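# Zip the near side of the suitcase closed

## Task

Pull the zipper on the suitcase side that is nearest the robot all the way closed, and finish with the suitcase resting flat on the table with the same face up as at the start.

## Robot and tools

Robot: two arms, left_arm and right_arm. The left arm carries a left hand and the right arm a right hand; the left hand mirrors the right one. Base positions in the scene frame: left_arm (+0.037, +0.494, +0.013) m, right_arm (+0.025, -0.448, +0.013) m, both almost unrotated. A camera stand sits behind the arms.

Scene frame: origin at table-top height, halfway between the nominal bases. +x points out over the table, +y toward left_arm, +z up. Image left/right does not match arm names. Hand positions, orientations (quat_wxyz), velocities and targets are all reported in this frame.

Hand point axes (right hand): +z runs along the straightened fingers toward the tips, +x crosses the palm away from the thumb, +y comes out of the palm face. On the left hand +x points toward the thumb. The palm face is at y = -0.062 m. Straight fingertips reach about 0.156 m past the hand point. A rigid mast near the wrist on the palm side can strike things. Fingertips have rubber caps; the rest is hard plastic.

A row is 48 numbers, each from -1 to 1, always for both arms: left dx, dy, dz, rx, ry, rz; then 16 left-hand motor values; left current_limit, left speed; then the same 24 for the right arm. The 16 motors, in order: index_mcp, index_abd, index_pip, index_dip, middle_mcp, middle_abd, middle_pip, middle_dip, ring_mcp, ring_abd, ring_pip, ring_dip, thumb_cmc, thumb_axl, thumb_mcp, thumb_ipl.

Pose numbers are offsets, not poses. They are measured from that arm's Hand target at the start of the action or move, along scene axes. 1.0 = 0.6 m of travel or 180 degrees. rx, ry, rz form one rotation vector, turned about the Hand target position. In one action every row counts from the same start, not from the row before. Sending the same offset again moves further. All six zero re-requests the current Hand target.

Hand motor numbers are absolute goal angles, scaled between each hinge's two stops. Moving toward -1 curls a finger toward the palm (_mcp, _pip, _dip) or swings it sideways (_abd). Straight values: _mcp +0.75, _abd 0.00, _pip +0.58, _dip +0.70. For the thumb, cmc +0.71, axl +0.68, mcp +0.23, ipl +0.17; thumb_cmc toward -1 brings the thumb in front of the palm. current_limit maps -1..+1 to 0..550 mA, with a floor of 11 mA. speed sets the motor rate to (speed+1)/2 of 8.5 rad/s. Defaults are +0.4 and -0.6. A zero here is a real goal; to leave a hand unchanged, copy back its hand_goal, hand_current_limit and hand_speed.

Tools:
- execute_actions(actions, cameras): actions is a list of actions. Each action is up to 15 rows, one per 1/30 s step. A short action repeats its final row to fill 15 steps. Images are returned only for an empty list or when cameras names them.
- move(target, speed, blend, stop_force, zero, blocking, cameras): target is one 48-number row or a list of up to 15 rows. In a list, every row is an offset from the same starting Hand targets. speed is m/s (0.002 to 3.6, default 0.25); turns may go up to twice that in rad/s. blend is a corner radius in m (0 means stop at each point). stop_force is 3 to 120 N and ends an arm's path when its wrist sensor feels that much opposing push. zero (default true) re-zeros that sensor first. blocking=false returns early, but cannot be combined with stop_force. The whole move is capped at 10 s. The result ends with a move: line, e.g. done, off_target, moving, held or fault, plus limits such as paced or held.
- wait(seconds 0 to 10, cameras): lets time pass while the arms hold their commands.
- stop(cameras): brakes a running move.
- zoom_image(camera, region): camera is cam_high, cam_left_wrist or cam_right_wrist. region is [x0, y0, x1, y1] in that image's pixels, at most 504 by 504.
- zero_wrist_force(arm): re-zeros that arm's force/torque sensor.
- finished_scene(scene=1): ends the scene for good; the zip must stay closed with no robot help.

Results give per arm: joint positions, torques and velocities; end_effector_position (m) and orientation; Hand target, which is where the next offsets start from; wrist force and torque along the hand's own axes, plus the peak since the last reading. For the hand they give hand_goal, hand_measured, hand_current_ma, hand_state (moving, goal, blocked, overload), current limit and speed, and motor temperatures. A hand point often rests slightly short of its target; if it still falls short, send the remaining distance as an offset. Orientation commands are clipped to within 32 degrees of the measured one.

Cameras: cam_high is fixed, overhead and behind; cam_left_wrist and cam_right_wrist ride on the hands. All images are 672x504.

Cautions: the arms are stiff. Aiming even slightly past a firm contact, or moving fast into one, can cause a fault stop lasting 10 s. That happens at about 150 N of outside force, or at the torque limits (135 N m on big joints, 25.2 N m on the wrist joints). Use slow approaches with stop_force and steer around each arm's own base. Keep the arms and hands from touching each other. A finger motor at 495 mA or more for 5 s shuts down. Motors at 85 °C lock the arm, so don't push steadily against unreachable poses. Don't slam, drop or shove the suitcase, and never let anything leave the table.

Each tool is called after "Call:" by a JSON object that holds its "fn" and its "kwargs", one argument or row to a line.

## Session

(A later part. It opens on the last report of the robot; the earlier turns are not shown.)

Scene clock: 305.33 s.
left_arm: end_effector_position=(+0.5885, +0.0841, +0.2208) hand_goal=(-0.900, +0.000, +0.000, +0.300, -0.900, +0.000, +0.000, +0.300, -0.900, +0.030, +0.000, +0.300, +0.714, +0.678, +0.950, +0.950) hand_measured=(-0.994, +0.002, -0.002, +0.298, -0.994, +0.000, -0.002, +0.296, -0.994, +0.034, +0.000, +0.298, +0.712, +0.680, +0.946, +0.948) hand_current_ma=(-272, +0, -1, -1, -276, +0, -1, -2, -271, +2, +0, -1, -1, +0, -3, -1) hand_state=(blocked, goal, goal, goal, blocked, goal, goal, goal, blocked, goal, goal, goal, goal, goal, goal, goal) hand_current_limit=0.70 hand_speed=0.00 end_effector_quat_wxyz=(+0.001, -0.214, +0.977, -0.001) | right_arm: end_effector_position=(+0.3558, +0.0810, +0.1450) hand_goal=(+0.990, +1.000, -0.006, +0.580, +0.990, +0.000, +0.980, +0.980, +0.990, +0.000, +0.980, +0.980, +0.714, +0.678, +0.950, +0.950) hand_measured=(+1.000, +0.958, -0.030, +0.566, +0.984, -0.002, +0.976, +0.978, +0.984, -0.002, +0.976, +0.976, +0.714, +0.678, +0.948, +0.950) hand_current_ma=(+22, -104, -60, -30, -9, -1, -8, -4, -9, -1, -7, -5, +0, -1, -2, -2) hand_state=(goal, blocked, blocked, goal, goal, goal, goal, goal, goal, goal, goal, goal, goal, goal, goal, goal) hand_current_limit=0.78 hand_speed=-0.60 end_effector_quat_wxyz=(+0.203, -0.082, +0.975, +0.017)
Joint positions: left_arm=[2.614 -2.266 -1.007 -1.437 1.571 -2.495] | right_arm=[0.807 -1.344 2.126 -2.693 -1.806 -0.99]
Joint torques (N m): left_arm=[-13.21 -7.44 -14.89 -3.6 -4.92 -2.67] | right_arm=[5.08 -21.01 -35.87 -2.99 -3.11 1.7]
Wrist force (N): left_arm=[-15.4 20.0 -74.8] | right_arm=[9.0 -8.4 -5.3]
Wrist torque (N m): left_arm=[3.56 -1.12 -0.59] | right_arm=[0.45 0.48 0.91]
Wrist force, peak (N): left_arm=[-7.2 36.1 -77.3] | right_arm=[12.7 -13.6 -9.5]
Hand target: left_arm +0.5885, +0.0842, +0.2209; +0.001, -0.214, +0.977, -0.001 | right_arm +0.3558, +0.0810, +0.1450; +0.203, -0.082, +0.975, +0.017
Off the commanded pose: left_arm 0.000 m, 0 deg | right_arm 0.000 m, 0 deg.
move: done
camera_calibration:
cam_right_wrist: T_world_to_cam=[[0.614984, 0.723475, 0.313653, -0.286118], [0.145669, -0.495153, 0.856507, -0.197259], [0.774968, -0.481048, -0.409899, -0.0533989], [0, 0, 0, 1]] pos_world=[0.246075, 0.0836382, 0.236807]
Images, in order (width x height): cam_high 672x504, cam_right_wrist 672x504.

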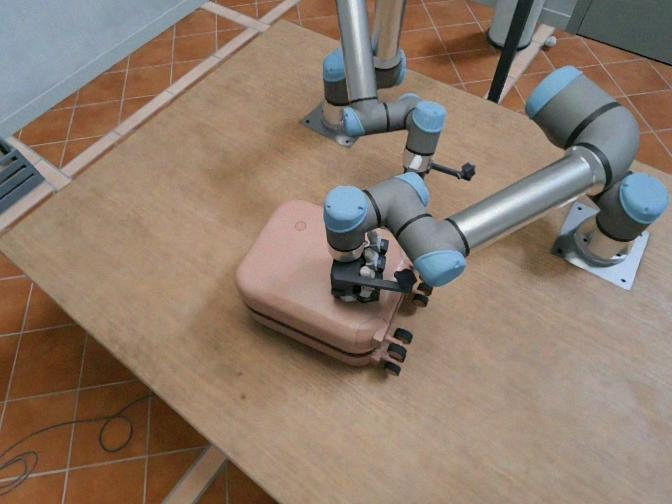

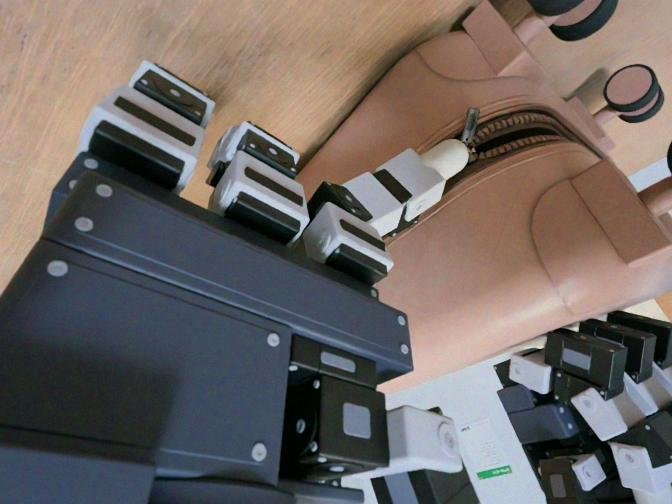

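Call:
{"fn": "move", "kwargs": {
  "target": [
    [0,0,0,0,0,0,-0.9,0,0.0,0.3,-0.9,0,0.0,0.3,-0.9,0.03,0.0,0.3,0.714,0.678,0.95,0.95,0.7,0.0,-0.0300,-0.0250,0.0,0,0,0,0.99,1.0,-0.007,0.58,0.99,0,0.98,0.98,0.99,0,0.98,0.98,0.714,0.678,0.95,0.95,0.78,-0.6],
    [0,0,0,0,0,0,-0.9,0,0.0,0.3,-0.9,0,0.0,0.3,-0.9,0.03,0.0,0.3,0.714,0.678,0.95,0.95,0.7,0.0,-0.0752,-0.0808,0.0,0,0,0,0.99,1.0,-0.007,0.58,0.99,0,0.98,0.98,0.99,0,0.98,0.98,0.714,0.678,0.95,0.95,0.78,-0.6]
  ],
  "speed": [0.05, 0.1],
  "blend": [0.005, 0],
  "cameras": ["cam_high","cam_right_wrist"]
}}

Call:
{"fn": "zoom_image", "kwargs": {
  "camera": "cam_right_wrist",
  "region": [440, 100, 560, 200]
}}

Call:
{"fn": "zoom_image", "kwargs": {
  "camera": "cam_right_wrist",
  "region": [500, 50, 620, 150]
}}

Call:
{"fn": "zoom_image", "kwargs": {
  "camera": "cam_high",
  "region": [220, 180, 440, 360]
}}

Scene clock: 307.10 s.
left_arm: end_effector_position=(+0.5885, +0.0842, +0.2208) hand_goal=(-0.900, +0.000, +0.000, +0.300, -0.900, +0.000, +0.000, +0.300, -0.900, +0.030, +0.000, +0.300, +0.714, +0.678, +0.950, +0.950) hand_measured=(-0.994, +0.002, -0.002, +0.298, -0.994, +0.000, -0.002, +0.296, -0.994, +0.034, +0.000, +0.298, +0.712, +0.680, +0.946, +0.948) hand_current_ma=(-272, +0, -1, -1, -276, +0, -1, -2, -271, +2, +0, -1, -1, +0, -3, -1) hand_state=(blocked, goal, goal, goal, blocked, goal, goal, goal, blocked, goal, goal, goal, goal, goal, goal, goal) hand_current_limit=0.70 hand_speed=0.00 end_effector_quat_wxyz=(+0.001, -0.214, +0.977, -0.001) | right_arm: end_effector_position=(+0.3108, +0.0326, +0.1450) hand_goal=(+0.990, +1.000, -0.006, +0.580, +0.990, +0.000, +0.980, +0.980, +0.990, +0.000, +0.980, +0.980, +0.714, +0.678, +0.950, +0.950) hand_measured=(+0.990, +0.988, -0.010, +0.578, +0.984, -0.002, +0.976, +0.978, +0.984, -0.002, +0.976, +0.976, +0.714, +0.678, +0.948, +0.950) hand_current_ma=(+1, -23, -5, -4, -9, -1, -8, -4, -9, -1, -7, -5, +0, -1, -2, -2) hand_state=(goal, goal, goal, goal, goal, goal, goal, goal, goal, goal, goal, goal, goal, goal, goal, goal) hand_current_limit=0.78 hand_speed=-0.60 end_effector_quat_wxyz=(+0.203, -0.082, +0.975, +0.017)
Joint positions: left_arm=[2.614 -2.266 -1.007 -1.437 1.571 -2.495] | right_arm=[0.802 -1.481 2.296 -2.728 -1.804 -0.994]
Joint torques (N m): left_arm=[-8.51 1.24 -14.57 -3.68 -4.86 -2.6] | right_arm=[-8.72 -28.91 -2.21 -4.76 2.01 -1.7]
Wrist force (N): left_arm=[-15.5 19.2 -75.6] | right_arm=[-1.5 -0.6 1.0]
Wrist torque (N m): left_arm=[3.58 -1.12 -0.57] | right_arm=[-0.20 0.17 -0.05]
Wrist force, peak (N): left_arm=[-15.7 19.5 -75.8] | right_arm=[9.2 -8.8 -5.1]
Hand target: left_arm +0.5885, +0.0842, +0.2209; +0.001, -0.214, +0.977, -0.001 | right_arm +0.3107, +0.0325, +0.1450; +0.203, -0.082, +0.975, +0.017
Off the commanded pose: left_arm 0.000 m, 0 deg | right_arm 0.000 m, 0 deg.
move: done
camera_calibration:
cam_right_wrist: T_world_to_cam=[[0.614984, 0.723475, 0.313653, -0.223427], [0.145669, -0.495153, 0.856507, -0.214669], [0.774968, -0.481048, -0.409899, -0.0418081], [0, 0, 0, 1]] pos_world=[0.201075, 0.0352382, 0.236807]
Images, in order (width x height): cam_high 672x504, cam_right_wrist 672x504.

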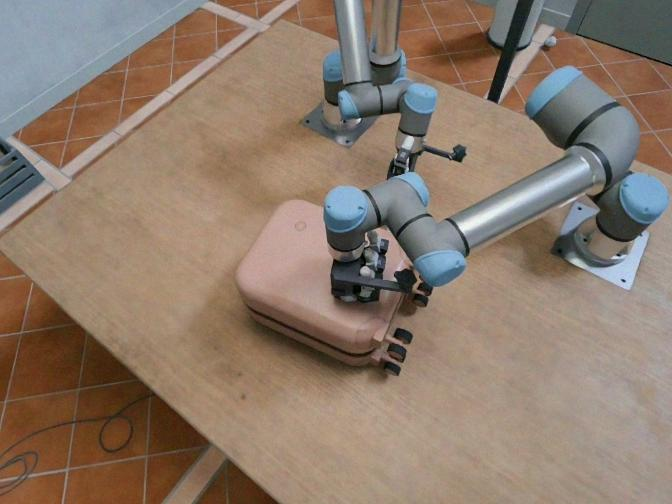

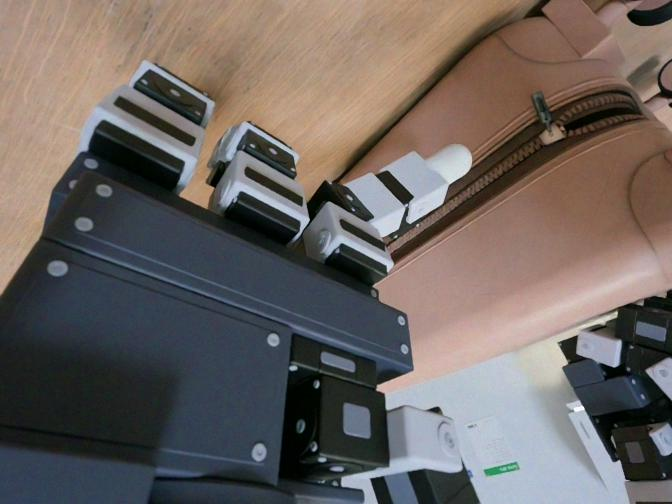

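Scaled by 4.200 from the camera's 672x504 image, which has a finer 960x720 frame.

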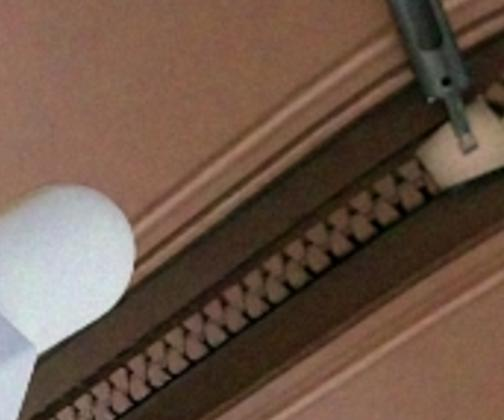

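Scaled by 4.200 from the camera's 672x504 image, which has a finer 960x720 frame.

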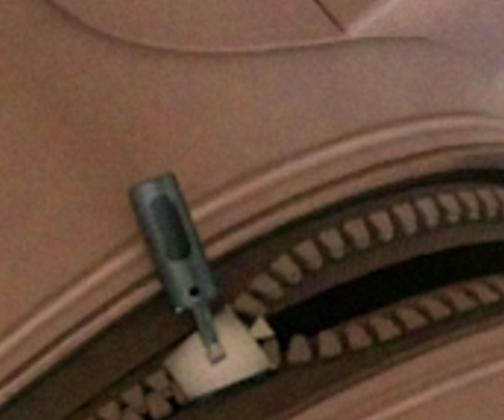

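Scaled by 2.291 from the camera's 672x504 image, which has a finer 960x720 frame.

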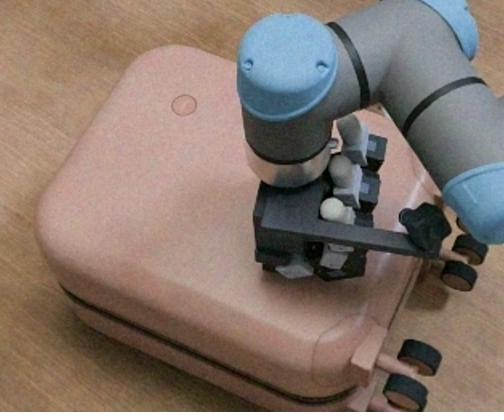

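Call:
{"fn": "move", "kwargs": {
  "target": [0,0,0,0,0,0,-0.9,0,0.0,0.3,-0.9,0,0.0,0.3,-0.9,0.03,0.0,0.3,0.714,0.678,0.95,0.95,0.7,0.0,0.0568,0.0425,0.0,0,0,0,0.99,1.0,-0.007,0.58,0.99,0,0.98,0.98,0.99,0,0.98,0.98,0.714,0.678,0.95,0.95,0.78,-0.6],
  "speed": 0.1
}}

Call:
{"fn": "move", "kwargs": {
  "target": [0,0,0,0,0,0,-0.9,0,0.0,0.3,-0.9,0,0.0,0.3,-0.9,0.03,0.0,0.3,0.714,0.678,0.95,0.95,0.7,0.0,0.0280,0.0052,0.0,0,0,0,0.99,1.0,-0.007,0.58,0.99,0,0.98,0.98,0.99,0,0.98,0.98,0.714,0.678,0.95,0.95,0.78,-0.6],
  "speed": 0.02,
  "stop_force": 8
}}

Call:
{"fn": "move", "kwargs": {
  "target": [0,0,0,0,0,0,-0.9,0,0.0,0.3,-0.9,0,0.0,0.3,-0.9,0.03,0.0,0.3,0.714,0.678,0.95,0.95,0.7,0.0,-0.0020,0.0250,0.0,0,0,0,0.99,1.0,-0.007,0.58,0.99,0,0.98,0.98,0.99,0,0.98,0.98,0.714,0.678,0.95,0.95,0.78,-0.6],
  "speed": 0.02,
  "stop_force": 32,
  "cameras": ["cam_right_wrist"]
}}

Call:
{"fn": "zoom_image", "kwargs": {
  "camera": "cam_right_wrist",
  "region": [420, 80, 672, 220]
}}

Scene clock: 308.77 s.
left_arm: end_effector_position=(+0.5885, +0.0842, +0.2209) hand_goal=(-0.900, +0.000, +0.000, +0.300, -0.900, +0.000, +0.000, +0.300, -0.900, +0.030, +0.000, +0.300, +0.714, +0.678, +0.950, +0.950) hand_measured=(-0.994, +0.002, -0.002, +0.298, -0.994, +0.000, -0.002, +0.296, -0.994, +0.034, +0.000, +0.298, +0.712, +0.680, +0.946, +0.948) hand_current_ma=(-272, +0, -1, -1, -276, +0, -1, -2, -271, +2, +0, -1, -1, +0, -3, -1) hand_state=(blocked, goal, goal, goal, blocked, goal, goal, goal, blocked, goal, goal, goal, goal, goal, goal, goal) hand_current_limit=0.70 hand_speed=0.00 end_effector_quat_wxyz=(+0.001, -0.214, +0.977, -0.001) | right_arm: end_effector_position=(+0.3447, +0.0579, +0.1450) hand_goal=(+0.990, +1.000, -0.006, +0.580, +0.990, +0.000, +0.980, +0.980, +0.990, +0.000, +0.980, +0.980, +0.714, +0.678, +0.950, +0.950) hand_measured=(+0.990, +0.988, -0.010, +0.578, +0.984, -0.002, +0.976, +0.978, +0.984, -0.002, +0.976, +0.976, +0.714, +0.678, +0.948, +0.950) hand_current_ma=(+1, -22, -5, -4, -9, -1, -8, -4, -9, -1, -7, -5, +0, -1, -2, -2) hand_state=(goal, goal, goal, goal, goal, goal, goal, goal, goal, goal, goal, goal, goal, goal, goal, goal) hand_current_limit=0.78 hand_speed=-0.60 end_effector_quat_wxyz=(+0.203, -0.082, +0.975, +0.017)
Joint positions: left_arm=[2.614 -2.266 -1.007 -1.437 1.571 -2.495] | right_arm=[0.788 -1.396 2.195 -2.715 -1.799 -1.008]
Joint torques (N m): left_arm=[-8.96 7.74 -15.32 -3.56 -4.95 -2.58] | right_arm=[-8.51 -18.88 -30.2 -0.95 2.13 -1.74]
Wrist force (N): left_arm=[-15.6 19.3 -75.1] | right_arm=[-1.7 -0.4 0.7]
Wrist torque (N m): left_arm=[3.57 -1.10 -0.59] | right_arm=[-0.13 0.20 -0.06]
Wrist force, peak (N): left_arm=[-15.6 19.4 -75.7] | right_arm=[-2.1 -0.4 0.8]
Hand target: left_arm +0.5885, +0.0842, +0.2209; +0.001, -0.214, +0.977, -0.001 | right_arm +0.3448, +0.0580, +0.1450; +0.203, -0.082, +0.975, +0.017
Off the commanded pose: left_arm 0.000 m, 0 deg | right_arm 0.000 m, 0 deg.
move: done

Scene clock: 310.60 s.
left_arm: end_effector_position=(+0.5885, +0.0842, +0.2209) hand_goal=(-0.900, +0.000, +0.000, +0.300, -0.900, +0.000, +0.000, +0.300, -0.900, +0.030, +0.000, +0.300, +0.714, +0.678, +0.950, +0.950) hand_measured=(-0.994, +0.002, -0.002, +0.298, -0.994, +0.000, -0.002, +0.296, -0.994, +0.034, +0.000, +0.298, +0.712, +0.680, +0.946, +0.948) hand_current_ma=(-272, +0, -1, -1, -276, +0, -1, -2, -271, +2, +0, -1, -1, +0, -3, -1) hand_state=(blocked, goal, goal, goal, blocked, goal, goal, goal, blocked, goal, goal, goal, goal, goal, goal, goal) hand_current_limit=0.70 hand_speed=0.00 end_effector_quat_wxyz=(+0.001, -0.214, +0.977, -0.001) | right_arm: end_effector_position=(+0.3583, +0.0605, +0.1450) hand_goal=(+0.990, +1.000, -0.006, +0.580, +0.990, +0.000, +0.980, +0.980, +0.990, +0.000, +0.980, +0.980, +0.714, +0.678, +0.950, +0.950) hand_measured=(+1.000, +0.996, -0.026, +0.568, +0.984, -0.002, +0.976, +0.978, +0.984, -0.002, +0.976, +0.976, +0.714, +0.678, +0.948, +0.950) hand_current_ma=(+21, -7, -48, -23, -9, -1, -8, -4, -9, -1, -7, -5, +0, -1, -2, -2) hand_state=(goal, goal, goal, goal, goal, goal, goal, goal, goal, goal, goal, goal, goal, goal, goal, goal) hand_current_limit=0.78 hand_speed=-0.60 end_effector_quat_wxyz=(+0.203, -0.082, +0.976, +0.017)
Joint positions: left_arm=[2.614 -2.266 -1.007 -1.437 1.571 -2.495] | right_arm=[0.772 -1.377 2.171 -2.714 -1.793 -1.024]
Joint torques (N m): left_arm=[-8.69 7.94 -15.01 -3.47 -4.94 -2.57] | right_arm=[5.95 -32.96 -4.93 -5.37 -3.21 2.02]
Wrist force (N): left_arm=[-15.5 19.2 -74.8] | right_arm=[1.4 -2.4 -1.8]
Wrist torque (N m): left_arm=[3.56 -1.12 -0.58] | right_arm=[0.06 0.20 0.18]
Wrist force, peak (N): left_arm=[-15.4 19.4 -75.2] | right_arm=[5.6 -6.2 -5.5]
Hand target: left_arm +0.5885, +0.0842, +0.2209; +0.001, -0.214, +0.977, -0.001 | right_arm +0.3583, +0.0605, +0.1450; +0.203, -0.082, +0.976, +0.017 (not the last commanded pose)
Off the commanded pose: left_arm 0.000 m, 0 deg | right_arm 0.003 m, 0 deg.
move: contact (right_arm)

Scene clock: 312.33 s.
left_arm: end_effector_position=(+0.5885, +0.0842, +0.2209) hand_goal=(-0.900, +0.000, +0.000, +0.300, -0.900, +0.000, +0.000, +0.300, -0.900, +0.030, +0.000, +0.300, +0.714, +0.678, +0.950, +0.950) hand_measured=(-0.994, +0.002, -0.002, +0.298, -0.994, +0.000, -0.002, +0.296, -0.994, +0.034, +0.000, +0.298, +0.712, +0.680, +0.946, +0.948) hand_current_ma=(-272, +0, -1, -1, -276, +0, -1, -2, -271, +2, +0, -1, -1, +0, -3, -1) hand_state=(blocked, goal, goal, goal, blocked, goal, goal, goal, blocked, goal, goal, goal, goal, goal, goal, goal) hand_current_limit=0.70 hand_speed=0.00 end_effector_quat_wxyz=(+0.001, -0.214, +0.977, -0.001) | right_arm: end_effector_position=(+0.3571, +0.0755, +0.1450) hand_goal=(+0.990, +1.000, -0.006, +0.580, +0.990, +0.000, +0.980, +0.980, +0.990, +0.000, +0.980, +0.980, +0.714, +0.678, +0.950, +0.950) hand_measured=(+1.000, +0.972, -0.028, +0.568, +0.984, -0.002, +0.976, +0.978, +0.984, -0.002, +0.976, +0.976, +0.714, +0.678, +0.948, +0.950) hand_current_ma=(+22, -64, -54, -28, -9, -1, -8, -4, -9, -1, -7, -5, +0, -1, -2, -2) hand_state=(goal, blocked, blocked, goal, goal, goal, goal, goal, goal, goal, goal, goal, goal, goal, goal, goal) hand_current_limit=0.78 hand_speed=-0.60 end_effector_quat_wxyz=(+0.203, -0.082, +0.976, +0.017)
Joint positions: left_arm=[2.614 -2.266 -1.007 -1.437 1.571 -2.495] | right_arm=[0.797 -1.352 2.138 -2.699 -1.802 -0.999]
Joint torques (N m): left_arm=[-8.56 7.79 -15.25 -3.41 -4.89 -2.51] | right_arm=[5.79 -18.9 -37.23 -3.76 -2.4 1.24]
Wrist force (N): left_arm=[-15.2 20.2 -73.0] | right_arm=[12.2 -14.1 -9.4]
Wrist torque (N m): left_arm=[3.49 -1.11 -0.57] | right_arm=[0.79 0.33 1.42]
Wrist force, peak (N): left_arm=[-15.8 19.2 -74.9] | right_arm=[12.2 -14.1 -9.4]
Hand target: left_arm +0.5885, +0.0842, +0.2209; +0.001, -0.214, +0.977, -0.001 | right_arm +0.3571, +0.0755, +0.1450; +0.203, -0.082, +0.976, +0.017
Off the commanded pose: left_arm 0.000 m, 0 deg | right_arm 0.000 m, 0 deg.
move: done
camera_calibration:
cam_right_wrist: T_world_to_cam=[[0.614976, 0.723505, 0.3136, -0.282926], [0.145707, -0.495108, 0.856526, -0.200189], [0.774967, -0.481049, -0.4099, -0.0570517], [0, 0, 0, 1]] pos_world=[0.247375, 0.0781384, 0.236808]
Images, in order (width x height): cam_right_wrist 672x504.

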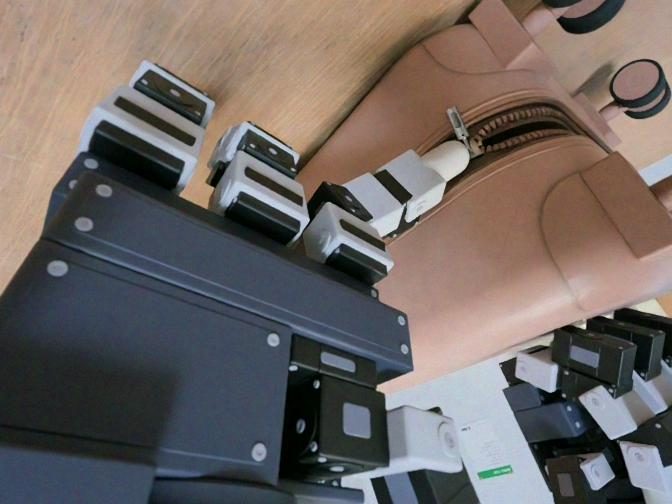

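Scaled by 2.000 from the camera's 672x504 image, which has a finer 960x720 frame.

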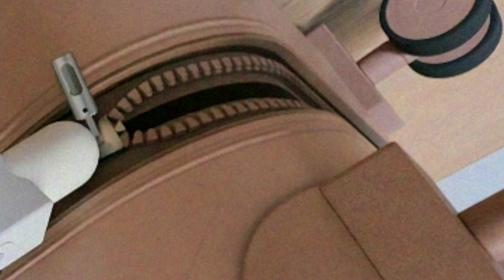

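Call:
{"fn": "move", "kwargs": {
  "target": [0,0,0,0,0,0,-0.9,0,0.0,0.3,-0.9,0,0.0,0.3,-0.9,0.03,0.0,0.3,0.714,0.678,0.95,0.95,0.7,0.0,0.0,0.0100,0.0,0,0,0,0.99,1.0,-0.007,0.58,0.99,0,0.98,0.98,0.99,0,0.98,0.98,0.714,0.678,0.95,0.95,0.78,-0.6],
  "speed": 0.02,
  "stop_force": 32,
  "cameras": ["cam_high","cam_right_wrist"]
}}

Call:
{"fn": "zoom_image", "kwargs": {
  "camera": "cam_right_wrist",
  "region": [420, 80, 672, 220]
}}

Call:
{"fn": "zoom_image", "kwargs": {
  "camera": "cam_high",
  "region": [220, 180, 440, 360]
}}

Scene clock: 313.93 s.
left_arm: end_effector_position=(+0.5885, +0.0842, +0.2209) hand_goal=(-0.900, +0.000, +0.000, +0.300, -0.900, +0.000, +0.000, +0.300, -0.900, +0.030, +0.000, +0.300, +0.714, +0.678, +0.950, +0.950) hand_measured=(-0.994, +0.002, -0.002, +0.298, -0.994, +0.000, -0.002, +0.296, -0.994, +0.034, +0.000, +0.298, +0.712, +0.680, +0.946, +0.948) hand_current_ma=(-272, +0, -1, -1, -276, +0, -1, -2, -271, +2, +0, -1, -1, +0, -3, -1) hand_state=(blocked, goal, goal, goal, blocked, goal, goal, goal, blocked, goal, goal, goal, goal, goal, goal, goal) hand_current_limit=0.70 hand_speed=0.00 end_effector_quat_wxyz=(+0.001, -0.214, +0.977, -0.001) | right_arm: end_effector_position=(+0.3571, +0.0815, +0.1450) hand_goal=(+0.990, +1.000, -0.006, +0.580, +0.990, +0.000, +0.980, +0.980, +0.990, +0.000, +0.980, +0.980, +0.714, +0.678, +0.950, +0.950) hand_measured=(+1.000, +0.956, -0.034, +0.562, +0.984, -0.002, +0.976, +0.978, +0.984, -0.002, +0.976, +0.976, +0.714, +0.678, +0.948, +0.950) hand_current_ma=(+23, -112, -75, -41, -9, -1, -8, -4, -9, -1, -7, -5, +0, -1, -2, -2) hand_state=(goal, blocked, blocked, goal, goal, goal, goal, goal, goal, goal, goal, goal, goal, goal, goal, goal) hand_current_limit=0.78 hand_speed=-0.60 end_effector_quat_wxyz=(+0.203, -0.082, +0.976, +0.017)
Joint positions: left_arm=[2.614 -2.266 -1.007 -1.437 1.571 -2.495] | right_arm=[0.806 -1.342 2.123 -2.693 -1.805 -0.991]
Joint torques (N m): left_arm=[-8.18 8.19 -15.15 -3.23 -4.89 -2.54] | right_arm=[5.07 -20.35 -36.19 -3.57 -2.93 1.56]
Wrist force (N): left_arm=[-15.8 19.9 -74.0] | right_arm=[11.3 -11.1 -7.5]
Wrist torque (N m): left_arm=[3.54 -1.09 -0.61] | right_arm=[0.62 0.48 1.18]
Wrist force, peak (N): left_arm=[-15.8 19.9 -74.0] | right_arm=[13.1 -14.8 -10.3]
Hand target: left_arm +0.5885, +0.0842, +0.2209; +0.001, -0.214, +0.977, -0.001 | right_arm +0.3571, +0.0815, +0.1450; +0.203, -0.082, +0.976, +0.017
Off the commanded pose: left_arm 0.000 m, 0 deg | right_arm 0.000 m, 0 deg.
move: done
camera_calibration:
cam_right_wrist: T_world_to_cam=[[0.614976, 0.723505, 0.3136, -0.287267], [0.145707, -0.495108, 0.856526, -0.197219], [0.774967, -0.481049, -0.4099, -0.0541654], [0, 0, 0, 1]] pos_world=[0.247375, 0.0841384, 0.236808]
Images, in order (width x height): cam_high 672x504, cam_right_wrist 672x504.

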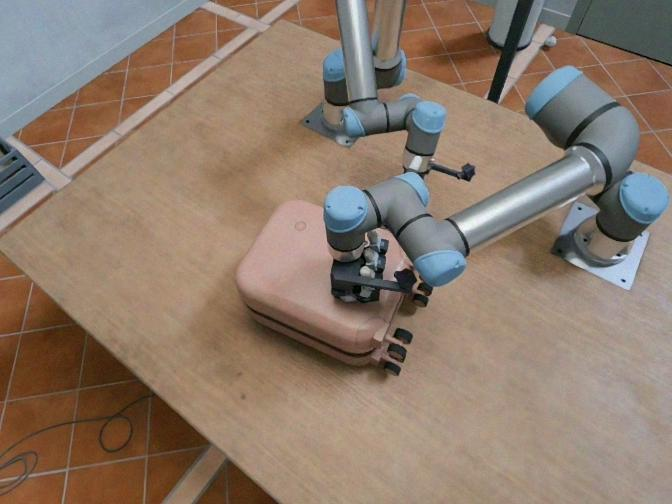

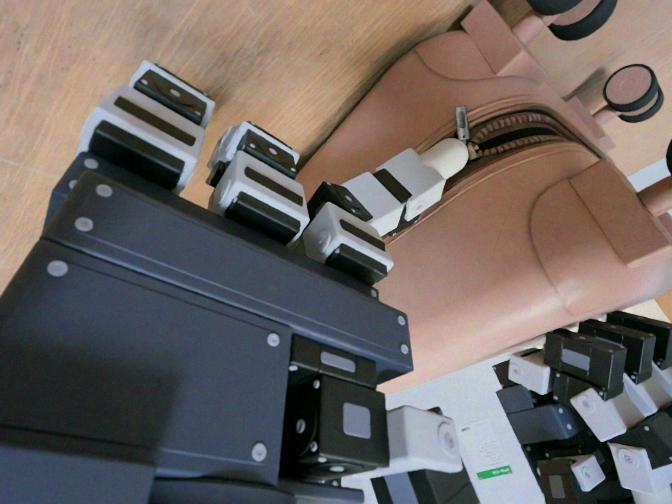

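Scaled by 2.000 from the camera's 672x504 image, which has a finer 960x720 frame.

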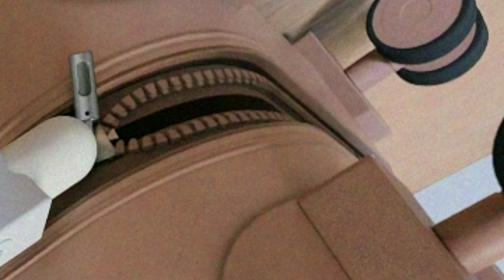

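Scaled by 2.291 from the camera's 672x504 image, which has a finer 960x720 frame.

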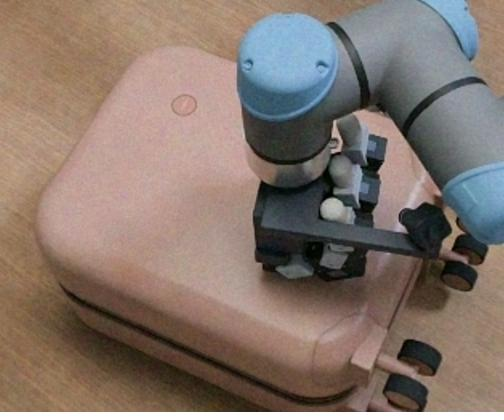

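Call:
{"fn": "zoom_image", "kwargs": {
  "camera": "cam_right_wrist",
  "region": [430, 90, 550, 190]
}}

Scaled by 4.200 from the camera's 672x504 image, which has a finer 960x720 frame.

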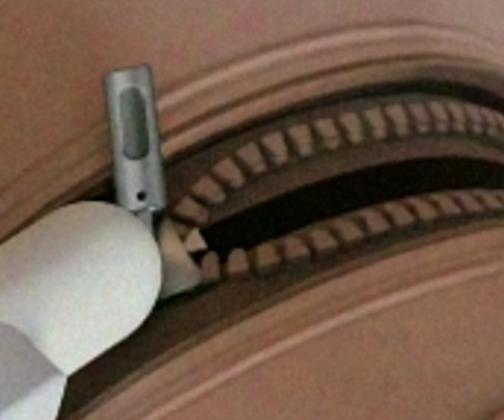

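Call:
{"fn": "move", "kwargs": {
  "target": [0,0,0,0,0,0,-0.9,0,0.0,0.3,-0.9,0,0.0,0.3,-0.9,0.03,0.0,0.3,0.714,0.678,0.95,0.95,0.7,0.0,0.0025,0.0080,0.0,0,0,0,0.99,1.0,-0.007,0.58,0.99,0,0.98,0.98,0.99,0,0.98,0.98,0.714,0.678,0.95,0.95,0.78,-0.6],
  "speed": 0.02,
  "stop_force": 32,
  "cameras": ["cam_right_wrist"]
}}

Call:
{"fn": "zoom_image", "kwargs": {
  "camera": "cam_right_wrist",
  "region": [430, 90, 550, 190]
}}

Scene clock: 315.80 s.
left_arm: end_effector_position=(+0.5885, +0.0842, +0.2209) hand_goal=(-0.900, +0.000, +0.000, +0.300, -0.900, +0.000, +0.000, +0.300, -0.900, +0.030, +0.000, +0.300, +0.714, +0.678, +0.950, +0.950) hand_measured=(-0.994, +0.002, -0.002, +0.298, -0.994, +0.000, -0.002, +0.296, -0.994, +0.034, +0.000, +0.298, +0.712, +0.680, +0.946, +0.948) hand_current_ma=(-272, +0, -1, -1, -276, +0, -1, -2, -271, +2, +0, -1, -1, +0, -3, -1) hand_state=(blocked, goal, goal, goal, blocked, goal, goal, goal, blocked, goal, goal, goal, goal, goal, goal, goal) hand_current_limit=0.70 hand_speed=0.00 end_effector_quat_wxyz=(+0.001, -0.214, +0.977, -0.001) | right_arm: end_effector_position=(+0.3586, +0.0863, +0.1450) hand_goal=(+0.990, +1.000, -0.006, +0.580, +0.990, +0.000, +0.980, +0.980, +0.990, +0.000, +0.980, +0.980, +0.714, +0.678, +0.950, +0.950) hand_measured=(+1.000, +0.948, -0.052, +0.554, +0.984, -0.002, +0.976, +0.978, +0.984, -0.002, +0.976, +0.976, +0.714, +0.678, +0.948, +0.950) hand_current_ma=(+22, -135, -141, -68, -9, -1, -8, -4, -9, -1, -7, -5, +0, -1, -2, -2) hand_state=(goal, blocked, blocked, blocked, goal, goal, goal, goal, goal, goal, goal, goal, goal, goal, goal, goal) hand_current_limit=0.78 hand_speed=-0.60 end_effector_quat_wxyz=(+0.203, -0.082, +0.976, +0.017)
Joint positions: left_arm=[2.614 -2.266 -1.007 -1.437 1.571 -2.495] | right_arm=[0.811 -1.332 2.11 -2.688 -1.807 -0.986]
Joint torques (N m): left_arm=[-8.32 7.73 -14.81 -3.07 -4.88 -2.52] | right_arm=[3.95 -20.91 -36.3 -3.43 -3.58 1.84]
Wrist force (N): left_arm=[-15.7 19.5 -74.2] | right_arm=[10.2 -7.6 -5.4]
Wrist torque (N m): left_arm=[3.55 -1.11 -0.59] | right_arm=[0.40 0.55 0.88]
Wrist force, peak (N): left_arm=[-15.5 19.6 -74.4] | right_arm=[12.4 -12.1 -8.3]
Hand target: left_arm +0.5885, +0.0842, +0.2209; +0.001, -0.214, +0.977, -0.001 | right_arm +0.3586, +0.0863, +0.1450; +0.203, -0.082, +0.976, +0.017
Off the commanded pose: left_arm 0.000 m, 0 deg | right_arm 0.000 m, 0 deg.
move: done
camera_calibration:
cam_right_wrist: T_world_to_cam=[[0.614976, 0.723505, 0.3136, -0.291662], [0.145707, -0.495108, 0.856526, -0.195061], [0.774967, -0.481049, -0.4099, -0.0530188], [0, 0, 0, 1]] pos_world=[0.248875, 0.0889384, 0.236808]
Images, in order (width x height): cam_right_wrist 672x504.

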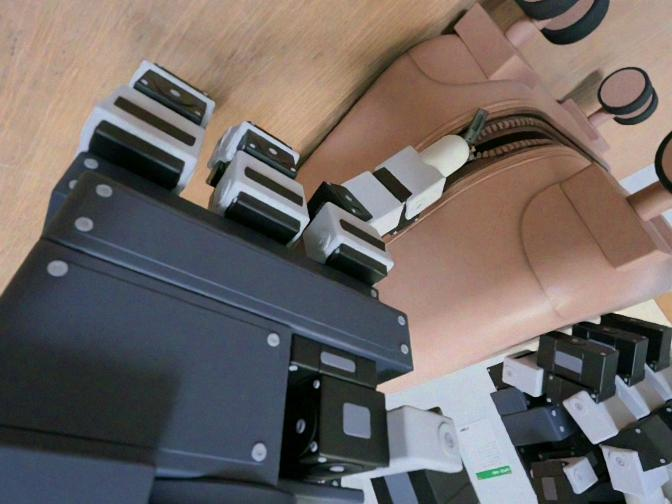

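Scaled by 4.200 from the camera's 672x504 image, which has a finer 960x720 frame.

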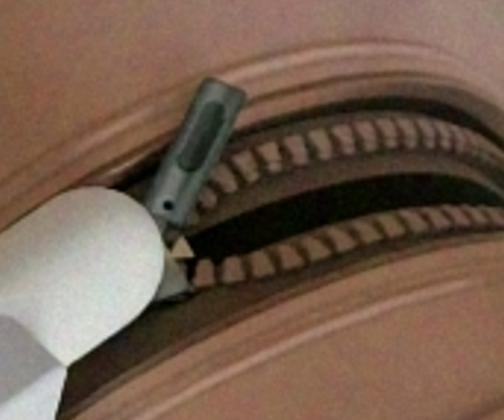

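Call:
{"fn": "move", "kwargs": {
  "target": [
    [0,0,0,0,0,0,-0.9,0,0.0,0.3,-0.9,0,0.0,0.3,-0.9,0.03,0.0,0.3,0.714,0.678,0.95,0.95,0.7,0.0,-0.0300,-0.0250,0.0,0,0,0,0.99,1.0,-0.007,0.58,0.99,0,0.98,0.98,0.99,0,0.98,0.98,0.714,0.678,0.95,0.95,0.78,-0.6],
    [0,0,0,0,0,0,-0.9,0,0.0,0.3,-0.9,0,0.0,0.3,-0.9,0.03,0.0,0.3,0.714,0.678,0.95,0.95,0.7,0.0,-0.0798,-0.0897,0.0,0,0,0,0.99,1.0,-0.007,0.58,0.99,0,0.98,0.98,0.99,0,0.98,0.98,0.714,0.678,0.95,0.95,0.78,-0.6]
  ],
  "speed": [0.05, 0.1],
  "blend": [0.005, 0],
  "cameras": ["cam_high","cam_right_wrist"]
}}

Call:
{"fn": "zoom_image", "kwargs": {
  "camera": "cam_right_wrist",
  "region": [500, 50, 620, 150]
}}

Scene clock: 317.53 s.
left_arm: end_effector_position=(+0.5885, +0.0842, +0.2209) hand_goal=(-0.900, +0.000, +0.000, +0.300, -0.900, +0.000, +0.000, +0.300, -0.900, +0.030, +0.000, +0.300, +0.714, +0.678, +0.950, +0.950) hand_measured=(-0.994, +0.002, -0.002, +0.298, -0.994, +0.000, -0.002, +0.296, -0.994, +0.034, +0.000, +0.298, +0.712, +0.680, +0.946, +0.948) hand_current_ma=(-272, +0, -1, -1, -276, +0, -1, -2, -271, +2, +0, -1, -1, +0, -3, -1) hand_state=(blocked, goal, goal, goal, blocked, goal, goal, goal, blocked, goal, goal, goal, goal, goal, goal, goal) hand_current_limit=0.70 hand_speed=0.00 end_effector_quat_wxyz=(+0.001, -0.214, +0.977, -0.001) | right_arm: end_effector_position=(+0.3108, +0.0325, +0.1450) hand_goal=(+0.990, +1.000, -0.006, +0.580, +0.990, +0.000, +0.980, +0.980, +0.990, +0.000, +0.980, +0.980, +0.714, +0.678, +0.950, +0.950) hand_measured=(+0.988, +0.988, -0.010, +0.578, +0.984, -0.002, +0.976, +0.978, +0.984, -0.002, +0.976, +0.976, +0.714, +0.678, +0.948, +0.950) hand_current_ma=(-2, -23, -5, -4, -9, -1, -8, -4, -9, -1, -7, -5, +0, -1, -2, -2) hand_state=(goal, goal, goal, goal, goal, goal, goal, goal, goal, goal, goal, goal, goal, goal, goal, goal) hand_current_limit=0.78 hand_speed=-0.60 end_effector_quat_wxyz=(+0.203, -0.082, +0.976, +0.017)
Joint positions: left_arm=[2.614 -2.266 -1.007 -1.437 1.571 -2.495] | right_arm=[0.802 -1.481 2.296 -2.728 -1.804 -0.995]
Joint torques (N m): left_arm=[-8.89 7.94 -14.93 -3 -4.97 -2.54] | right_arm=[-9.26 -28.54 -1.94 -4.82 2.07 -1.66]
Wrist force (N): left_arm=[-16.1 18.5 -74.9] | right_arm=[-1.4 -0.5 0.9]
Wrist torque (N m): left_arm=[3.55 -1.10 -0.60] | right_arm=[-0.16 0.16 -0.03]
Wrist force, peak (N): left_arm=[-15.8 18.4 -75.3] | right_arm=[10.1 -7.8 -5.6]
Hand target: left_arm +0.5885, +0.0842, +0.2209; +0.001, -0.214, +0.977, -0.001 | right_arm +0.3107, +0.0325, +0.1450; +0.203, -0.082, +0.976, +0.017
Off the commanded pose: left_arm 0.000 m, 0 deg | right_arm 0.000 m, 0 deg.
move: done
camera_calibration:
cam_right_wrist: T_world_to_cam=[[0.615028, 0.723485, 0.313545, -0.223411], [0.145688, -0.495064, 0.856555, -0.214688], [0.774929, -0.481126, -0.409881, -0.0418015], [0, 0, 0, 1]] pos_world=[0.201075, 0.0352387, 0.236808]
Images, in order (width x height): cam_high 672x504, cam_right_wrist 672x504.

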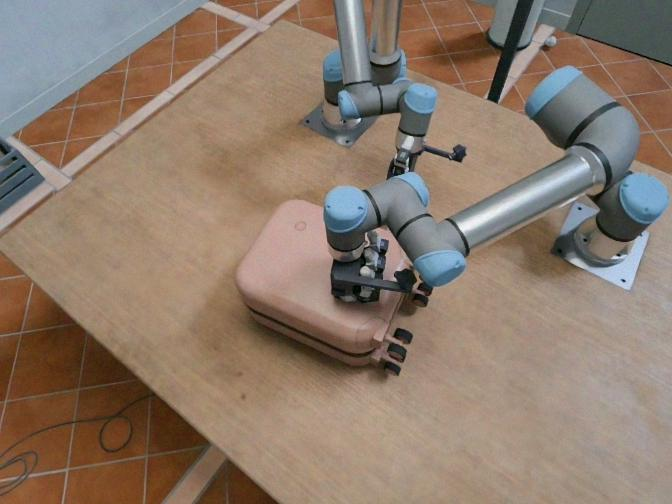

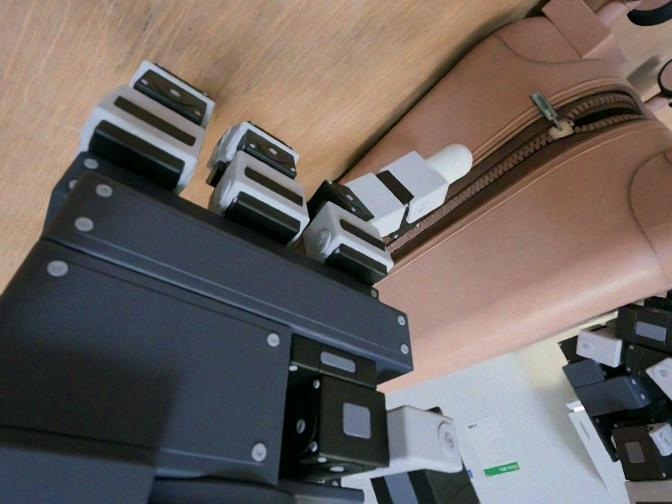

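Scaled by 4.200 from the camera's 672x504 image, which has a finer 960x720 frame.

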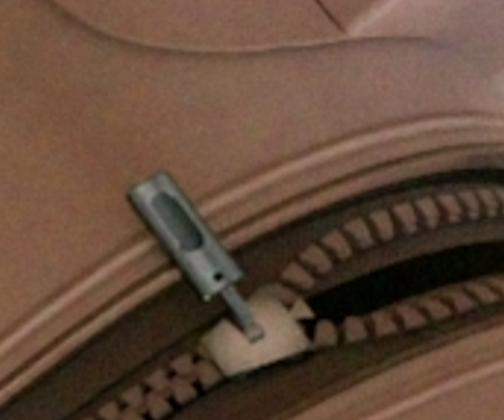

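Call:
{"fn": "move", "kwargs": {
  "target": [0,0,0,0,0,0,-0.9,0,0.0,0.3,-0.9,0,0.0,0.3,-0.9,0.03,0.0,0.3,0.714,0.678,0.95,0.95,0.7,0.0,0.0617,0.0738,0.0,0,0,-0.0278,0.99,1.0,-0.007,0.58,0.99,0,0.98,0.98,0.99,0,0.98,0.98,0.714,0.678,0.95,0.95,0.78,-0.6],
  "speed": 0.1
}}

Call:
{"fn": "move", "kwargs": {
  "target": [0,0,0,0,0,0,-0.9,0,0.0,0.3,-0.9,0,0.0,0.3,-0.9,0.03,0.0,0.3,0.714,0.678,0.95,0.95,0.7,0.0,0.0320,0.0018,0.0,0,0,0,0.99,1.0,-0.007,0.58,0.99,0,0.98,0.98,0.99,0,0.98,0.98,0.714,0.678,0.95,0.95,0.78,-0.6],
  "speed": 0.02,
  "stop_force": 12
}}

Call:
{"fn": "move", "kwargs": {
  "target": [0,0,0,0,0,0,-0.9,0,0.0,0.3,-0.9,0,0.0,0.3,-0.9,0.03,0.0,0.3,0.714,0.678,0.95,0.95,0.7,0.0,0.0018,0.0200,0.0,0,0,0,0.99,1.0,-0.007,0.58,0.99,0,0.98,0.98,0.99,0,0.98,0.98,0.714,0.678,0.95,0.95,0.78,-0.6],
  "speed": 0.02,
  "stop_force": 32,
  "cameras": ["cam_right_wrist"]
}}

Call:
{"fn": "zoom_image", "kwargs": {
  "camera": "cam_right_wrist",
  "region": [430, 90, 550, 190]
}}

Scene clock: 319.27 s.
left_arm: end_effector_position=(+0.5885, +0.0842, +0.2209) hand_goal=(-0.900, +0.000, +0.000, +0.300, -0.900, +0.000, +0.000, +0.300, -0.900, +0.030, +0.000, +0.300, +0.714, +0.678, +0.950, +0.950) hand_measured=(-0.994, +0.002, -0.002, +0.298, -0.994, +0.000, -0.002, +0.296, -0.994, +0.034, +0.000, +0.298, +0.712, +0.680, +0.946, +0.948) hand_current_ma=(-272, +0, -1, -1, -276, +0, -1, -2, -271, +2, +0, -1, -1, +0, -3, -1) hand_state=(blocked, goal, goal, goal, blocked, goal, goal, goal, blocked, goal, goal, goal, goal, goal, goal, goal) hand_current_limit=0.70 hand_speed=0.00 end_effector_quat_wxyz=(+0.001, -0.214, +0.977, -0.001) | right_arm: end_effector_position=(+0.3477, +0.0767, +0.1450) hand_goal=(+0.990, +1.000, -0.006, +0.580, +0.990, +0.000, +0.980, +0.980, +0.990, +0.000, +0.980, +0.980, +0.714, +0.678, +0.950, +0.950) hand_measured=(+0.988, +0.988, -0.010, +0.578, +0.984, -0.002, +0.976, +0.978, +0.984, -0.002, +0.976, +0.976, +0.714, +0.678, +0.950, +0.950) hand_current_ma=(-2, -22, -5, -4, -9, -1, -8, -4, -9, -1, -7, -5, +0, -1, -2, -2) hand_state=(goal, goal, goal, goal, goal, goal, goal, goal, goal, goal, goal, goal, goal, goal, goal, goal) hand_current_limit=0.78 hand_speed=-0.60 end_effector_quat_wxyz=(+0.204, -0.040, +0.978, +0.008)
Joint positions: left_arm=[2.614 -2.266 -1.007 -1.437 1.571 -2.495] | right_arm=[0.84 -1.36 2.136 -2.659 -1.844 -0.872]
Joint torques (N m): left_arm=[-8.45 7.35 -14.85 -2.93 -4.95 -2.47] | right_arm=[6.19 -19.72 -30.62 -0.81 -3.18 2.24]
Wrist force (N): left_arm=[-16.0 18.4 -75.0] | right_arm=[-1.7 -0.6 1.0]
Wrist torque (N m): left_arm=[3.56 -1.11 -0.58] | right_arm=[-0.18 0.19 -0.13]
Wrist force, peak (N): left_arm=[-15.9 18.4 -75.3] | right_arm=[-1.8 -0.3 1.1]
Hand target: left_arm +0.5885, +0.0842, +0.2209; +0.001, -0.214, +0.977, -0.001 | right_arm +0.3478, +0.0767, +0.1450; +0.204, -0.040, +0.978, +0.008
Off the commanded pose: left_arm 0.000 m, 0 deg | right_arm 0.000 m, 0 deg.
move: done

Scene clock: 321.20 s.
left_arm: end_effector_position=(+0.5885, +0.0842, +0.2209) hand_goal=(-0.900, +0.000, +0.000, +0.300, -0.900, +0.000, +0.000, +0.300, -0.900, +0.030, +0.000, +0.300, +0.714, +0.678, +0.950, +0.950) hand_measured=(-0.994, +0.002, -0.002, +0.298, -0.994, +0.000, -0.002, +0.296, -0.994, +0.034, +0.000, +0.298, +0.712, +0.680, +0.946, +0.948) hand_current_ma=(-272, +0, -1, -1, -276, +0, -1, -2, -271, +2, +0, -1, -1, +0, -3, -1) hand_state=(blocked, goal, goal, goal, blocked, goal, goal, goal, blocked, goal, goal, goal, goal, goal, goal, goal) hand_current_limit=0.70 hand_speed=0.00 end_effector_quat_wxyz=(+0.001, -0.214, +0.977, -0.001) | right_arm: end_effector_position=(+0.3611, +0.0774, +0.1450) hand_goal=(+0.990, +1.000, -0.006, +0.580, +0.990, +0.000, +0.980, +0.980, +0.990, +0.000, +0.980, +0.980, +0.714, +0.678, +0.950, +0.950) hand_measured=(+1.000, +0.996, -0.032, +0.564, +0.984, -0.002, +0.976, +0.978, +0.984, -0.002, +0.976, +0.976, +0.714, +0.678, +0.950, +0.950) hand_current_ma=(+21, -5, -68, -37, -9, -1, -8, -4, -9, -1, -7, -5, +0, -1, -2, -2) hand_state=(goal, goal, blocked, goal, goal, goal, goal, goal, goal, goal, goal, goal, goal, goal, goal, goal) hand_current_limit=0.78 hand_speed=-0.60 end_effector_quat_wxyz=(+0.204, -0.039, +0.978, +0.008)
Joint positions: left_arm=[2.614 -2.266 -1.007 -1.437 1.571 -2.495] | right_arm=[0.82 -1.344 2.117 -2.66 -1.838 -0.891]
Joint torques (N m): left_arm=[-9.25 6.89 -15.16 -2.63 -4.97 -2.46] | right_arm=[4.87 -34.16 -6.15 -2.25 -3.42 1.5]
Wrist force (N): left_arm=[-15.5 19.2 -74.6] | right_arm=[4.5 -5.3 -4.0]
Wrist torque (N m): left_arm=[3.56 -1.13 -0.58] | right_arm=[0.23 0.18 0.51]
Wrist force, peak (N): left_arm=[-16.0 18.5 -75.3] | right_arm=[10.1 -10.2 -9.2]
Hand target: left_arm +0.5885, +0.0842, +0.2209; +0.001, -0.214, +0.977, -0.001 | right_arm +0.3611, +0.0774, +0.1450; +0.204, -0.039, +0.978, +0.008 (not the last commanded pose)
Off the commanded pose: left_arm 0.000 m, 0 deg | right_arm 0.006 m, 0 deg.
move: contact (right_arm)

Scene clock: 322.80 s.
left_arm: end_effector_position=(+0.5885, +0.0842, +0.2209) hand_goal=(-0.900, +0.000, +0.000, +0.300, -0.900, +0.000, +0.000, +0.300, -0.900, +0.030, +0.000, +0.300, +0.714, +0.678, +0.950, +0.950) hand_measured=(-0.994, +0.002, -0.002, +0.298, -0.994, +0.000, -0.002, +0.296, -0.994, +0.034, +0.000, +0.298, +0.712, +0.680, +0.946, +0.948) hand_current_ma=(-272, +0, -1, -1, -276, +0, -1, -2, -271, +2, +0, -1, -1, +0, -3, -1) hand_state=(blocked, goal, goal, goal, blocked, goal, goal, goal, blocked, goal, goal, goal, goal, goal, goal, goal) hand_current_limit=0.70 hand_speed=0.00 end_effector_quat_wxyz=(+0.001, -0.214, +0.977, -0.001) | right_arm: end_effector_position=(+0.3622, +0.0894, +0.1450) hand_goal=(+0.990, +1.000, -0.006, +0.580, +0.990, +0.000, +0.980, +0.980, +0.990, +0.000, +0.980, +0.980, +0.714, +0.678, +0.950, +0.950) hand_measured=(+1.000, +0.964, -0.046, +0.554, +0.984, -0.002, +0.976, +0.978, +0.984, -0.002, +0.976, +0.976, +0.714, +0.678, +0.950, +0.950) hand_current_ma=(+22, -87, -118, -67, -9, -1, -8, -4, -9, -1, -7, -5, +0, -1, -2, -2) hand_state=(goal, blocked, blocked, blocked, goal, goal, goal, goal, goal, goal, goal, goal, goal, goal, goal, goal) hand_current_limit=0.78 hand_speed=-0.60 end_effector_quat_wxyz=(+0.204, -0.039, +0.978, +0.008)
Joint positions: left_arm=[2.614 -2.266 -1.007 -1.437 1.571 -2.495] | right_arm=[0.836 -1.322 2.087 -2.647 -1.843 -0.876]
Joint torques (N m): left_arm=[-8.47 6.06 -15.68 -2.65 -4.91 -2.49] | right_arm=[3.04 -20.19 -38.33 -4.06 -3.35 1.36]
Wrist force (N): left_arm=[-15.3 20.2 -73.1] | right_arm=[14.5 -14.5 -10.4]
Wrist torque (N m): left_arm=[3.49 -1.10 -0.59] | right_arm=[0.82 0.44 1.51]
Wrist force, peak (N): left_arm=[-15.8 19.1 -74.7] | right_arm=[14.4 -14.5 -10.6]
Hand target: left_arm +0.5885, +0.0842, +0.2209; +0.001, -0.214, +0.977, -0.001 | right_arm +0.3622, +0.0894, +0.1450; +0.204, -0.039, +0.978, +0.008
Off the commanded pose: left_arm 0.000 m, 0 deg | right_arm 0.000 m, 0 deg.
move: done
camera_calibration:
cam_right_wrist: T_world_to_cam=[[0.675778, 0.667126, 0.313475, -0.313037], [0.102017, -0.505836, 0.856576, -0.177246], [0.730012, -0.546875, -0.409891, -0.0320717], [0, 0, 0, 1]] pos_world=[0.253038, 0.101639, 0.236808]
Images, in order (width x height): cam_right_wrist 672x504.

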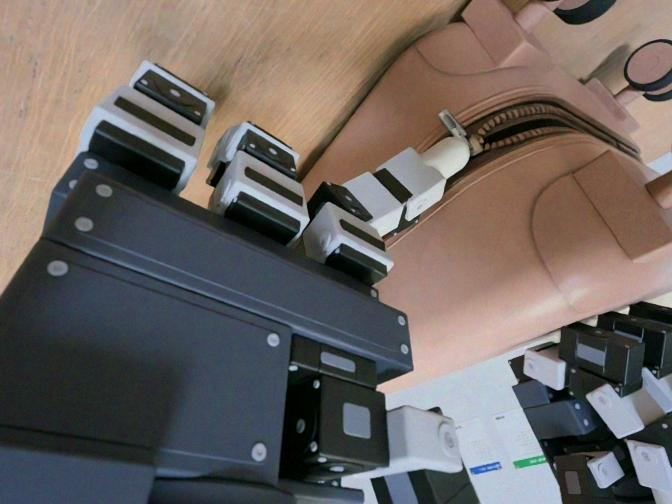

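Scaled by 4.200 from the camera's 672x504 image, which has a finer 960x720 frame.

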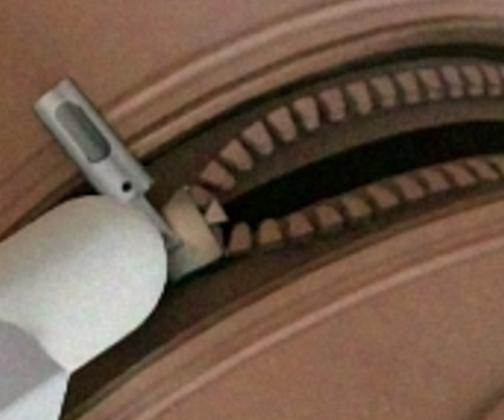

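Call:
{"fn": "move", "kwargs": {
  "target": [0,0,0,0,0,0,-0.9,0,0.0,0.3,-0.9,0,0.0,0.3,-0.9,0.03,0.0,0.3,0.714,0.678,0.95,0.95,0.7,0.0,0.0022,0.0098,0.0,0,0,0,0.99,1.0,-0.007,0.58,0.99,0,0.98,0.98,0.99,0,0.98,0.98,0.714,0.678,0.95,0.95,0.78,-0.6],
  "speed": 0.02,
  "stop_force": 32,
  "cameras": ["cam_right_wrist"]
}}

Call:
{"fn": "zoom_image", "kwargs": {
  "camera": "cam_right_wrist",
  "region": [430, 90, 550, 190]
}}

Scene clock: 324.33 s.
left_arm: end_effector_position=(+0.5885, +0.0842, +0.2209) hand_goal=(-0.900, +0.000, +0.000, +0.300, -0.900, +0.000, +0.000, +0.300, -0.900, +0.030, +0.000, +0.300, +0.714, +0.678, +0.950, +0.950) hand_measured=(-0.994, +0.002, -0.002, +0.298, -0.994, +0.000, -0.002, +0.296, -0.994, +0.034, +0.000, +0.298, +0.712, +0.680, +0.946, +0.948) hand_current_ma=(-272, +0, -1, -1, -276, +0, -1, -2, -271, +2, +0, -1, -1, +0, -3, -1) hand_state=(blocked, goal, goal, goal, blocked, goal, goal, goal, blocked, goal, goal, goal, goal, goal, goal, goal) hand_current_limit=0.70 hand_speed=0.00 end_effector_quat_wxyz=(+0.001, -0.214, +0.977, -0.001) | right_arm: end_effector_position=(+0.3635, +0.0953, +0.1450) hand_goal=(+0.990, +1.000, -0.006, +0.580, +0.990, +0.000, +0.980, +0.980, +0.990, +0.000, +0.980, +0.980, +0.714, +0.678, +0.950, +0.950) hand_measured=(+1.000, +0.940, -0.058, +0.548, +0.984, -0.002, +0.976, +0.978, +0.984, -0.002, +0.976, +0.976, +0.714, +0.678, +0.950, +0.950) hand_current_ma=(+23, -163, -160, -89, -9, -1, -8, -4, -9, -1, -7, -5, +0, -1, -2, -2) hand_state=(goal, blocked, blocked, blocked, goal, goal, goal, goal, goal, goal, goal, goal, goal, goal, goal, goal) hand_current_limit=0.78 hand_speed=-0.60 end_effector_quat_wxyz=(+0.204, -0.039, +0.978, +0.008)
Joint positions: left_arm=[2.614 -2.266 -1.007 -1.437 1.571 -2.495] | right_arm=[0.842 -1.311 2.07 -2.64 -1.845 -0.87]
Joint torques (N m): left_arm=[-16.81 5.57 -15.42 -2.55 -5.32 -2.46] | right_arm=[3.14 -21.8 -40.02 -4.49 -3.83 1.44]
Wrist force (N): left_arm=[-22.8 8.1 -71.7] | right_arm=[15.4 -13.7 -9.7]
Wrist torque (N m): left_arm=[3.10 -1.06 -0.36] | right_arm=[0.79 0.63 1.48]
Wrist force, peak (N): left_arm=[-15.3 19.9 -73.6] | right_arm=[15.7 -15.7 -10.7]
Hand target: left_arm +0.5885, +0.0842, +0.2209; +0.001, -0.214, +0.977, -0.001 | right_arm +0.3635, +0.0953, +0.1450; +0.204, -0.039, +0.978, +0.008
Off the commanded pose: left_arm 0.000 m, 0 deg | right_arm 0.000 m, 0 deg.
move: done
camera_calibration:
cam_right_wrist: T_world_to_cam=[[0.675778, 0.667126, 0.313475, -0.317919], [0.102017, -0.505836, 0.856576, -0.174404], [0.730012, -0.546875, -0.409891, -0.0298672], [0, 0, 0, 1]] pos_world=[0.254438, 0.107539, 0.236808]
Images, in order (width x height): cam_right_wrist 672x504.

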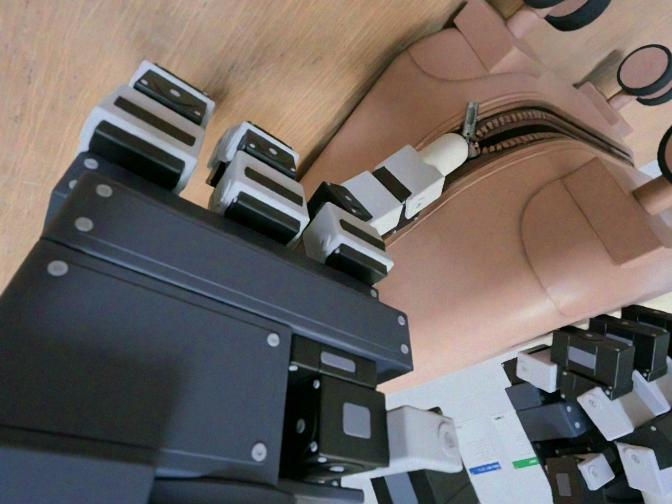

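Scaled by 4.200 from the camera's 672x504 image, which has a finer 960x720 frame.

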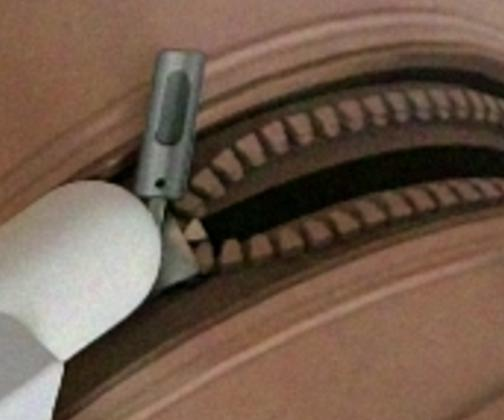

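Call:
{"fn": "move", "kwargs": {
  "target": [-0.0015,-0.0035,0,0,0,0,-0.9,0,0.0,0.3,-0.9,0,0.0,0.3,-0.9,0.03,0.0,0.3,0.714,0.678,0.95,0.95,0.7,0.0,0.0040,0.0060,0.0,0,0,0,0.99,1.0,-0.007,0.58,0.99,0,0.98,0.98,0.99,0,0.98,0.98,0.714,0.678,0.95,0.95,0.78,-0.6],
  "speed": 0.02,
  "stop_force": 32,
  "cameras": ["cam_right_wrist"]
}}

Call:
{"fn": "zoom_image", "kwargs": {
  "camera": "cam_right_wrist",
  "region": [430, 90, 550, 190]
}}

Scene clock: 327.20 s.
left_arm: end_effector_position=(+0.5876, +0.0821, +0.2209) hand_goal=(-0.900, +0.000, +0.000, +0.300, -0.900, +0.000, +0.000, +0.300, -0.900, +0.030, +0.000, +0.300, +0.714, +0.678, +0.950, +0.950) hand_measured=(-0.994, +0.002, -0.002, +0.298, -0.994, +0.000, -0.002, +0.296, -0.994, +0.034, +0.000, +0.298, +0.712, +0.680, +0.946, +0.948) hand_current_ma=(-272, +0, -1, -1, -276, +0, -1, -2, -271, +2, +0, -1, -1, +0, -3, -1) hand_state=(blocked, goal, goal, goal, blocked, goal, goal, goal, blocked, goal, goal, goal, goal, goal, goal, goal) hand_current_limit=0.70 hand_speed=0.00 end_effector_quat_wxyz=(+0.001, -0.214, +0.977, -0.001) | right_arm: end_effector_position=(+0.3659, +0.0989, +0.1450) hand_goal=(+0.990, +1.000, -0.006, +0.580, +0.990, +0.000, +0.980, +0.980, +0.990, +0.000, +0.980, +0.980, +0.714, +0.678, +0.950, +0.950) hand_measured=(+1.000, +0.930, -0.082, +0.538, +0.984, -0.002, +0.976, +0.978, +0.984, -0.002, +0.976, +0.976, +0.714, +0.678, +0.950, +0.950) hand_current_ma=(+22, -199, -255, -127, -9, -1, -8, -4, -9, -1, -7, -5, +0, -1, -2, -2) hand_state=(goal, blocked, blocked, blocked, goal, goal, goal, goal, goal, goal, goal, goal, goal, goal, goal, goal) hand_current_limit=0.78 hand_speed=-0.60 end_effector_quat_wxyz=(+0.204, -0.039, +0.978, +0.008)
Joint positions: left_arm=[2.611 -2.268 -1.004 -1.438 1.571 -2.498] | right_arm=[0.844 -1.303 2.058 -2.637 -1.845 -0.868]
Joint torques (N m): left_arm=[-28.25 -12.12 -3.43 -3.19 -8.66 -3.31] | right_arm=[2.18 -23.85 -37.11 -3.89 -4.45 1.86]
Wrist force (N): left_arm=[-21.6 25.7 -73.6] | right_arm=[12.9 -8.3 -6.0]
Wrist torque (N m): left_arm=[3.53 -1.02 -1.18] | right_arm=[0.40 0.70 0.99]
Wrist force, peak (N): left_arm=[-21.3 25.6 -73.7] | right_arm=[16.0 -14.0 -9.9]
Hand target: left_arm +0.5876, +0.0821, +0.2209; +0.001, -0.214, +0.977, -0.001 | right_arm +0.3659, +0.0989, +0.1450; +0.204, -0.039, +0.978, +0.008
Off the commanded pose: left_arm 0.000 m, 0 deg | right_arm 0.000 m, 0 deg.
move: done
camera_calibration:
cam_right_wrist: T_world_to_cam=[[0.675778, 0.667126, 0.313475, -0.321943], [0.102017, -0.505836, 0.856576, -0.172828], [0.730012, -0.546875, -0.409891, -0.0296504], [0, 0, 0, 1]] pos_world=[0.256838, 0.111139, 0.236808]
Images, in order (width x height): cam_right_wrist 672x504.

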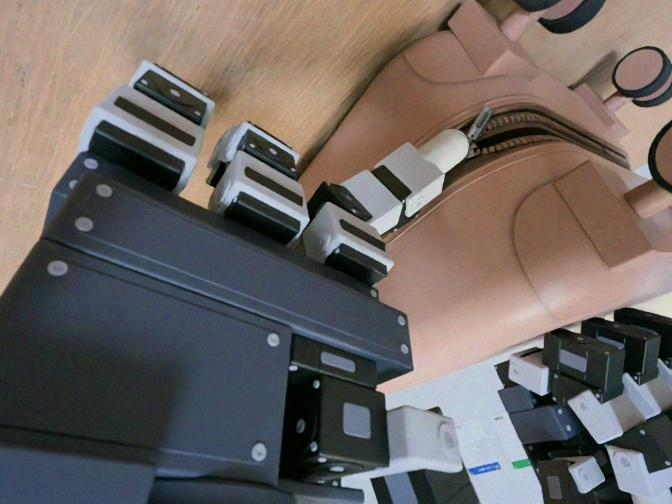

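Scaled by 4.200 from the camera's 672x504 image, which has a finer 960x720 frame.

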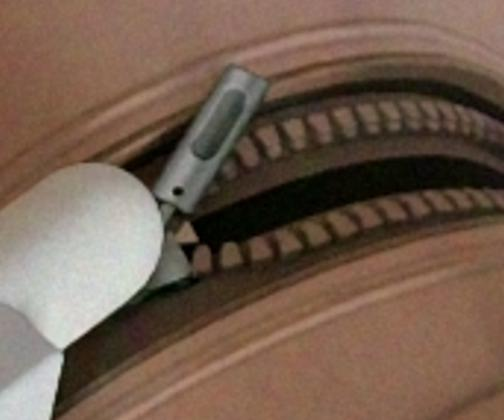

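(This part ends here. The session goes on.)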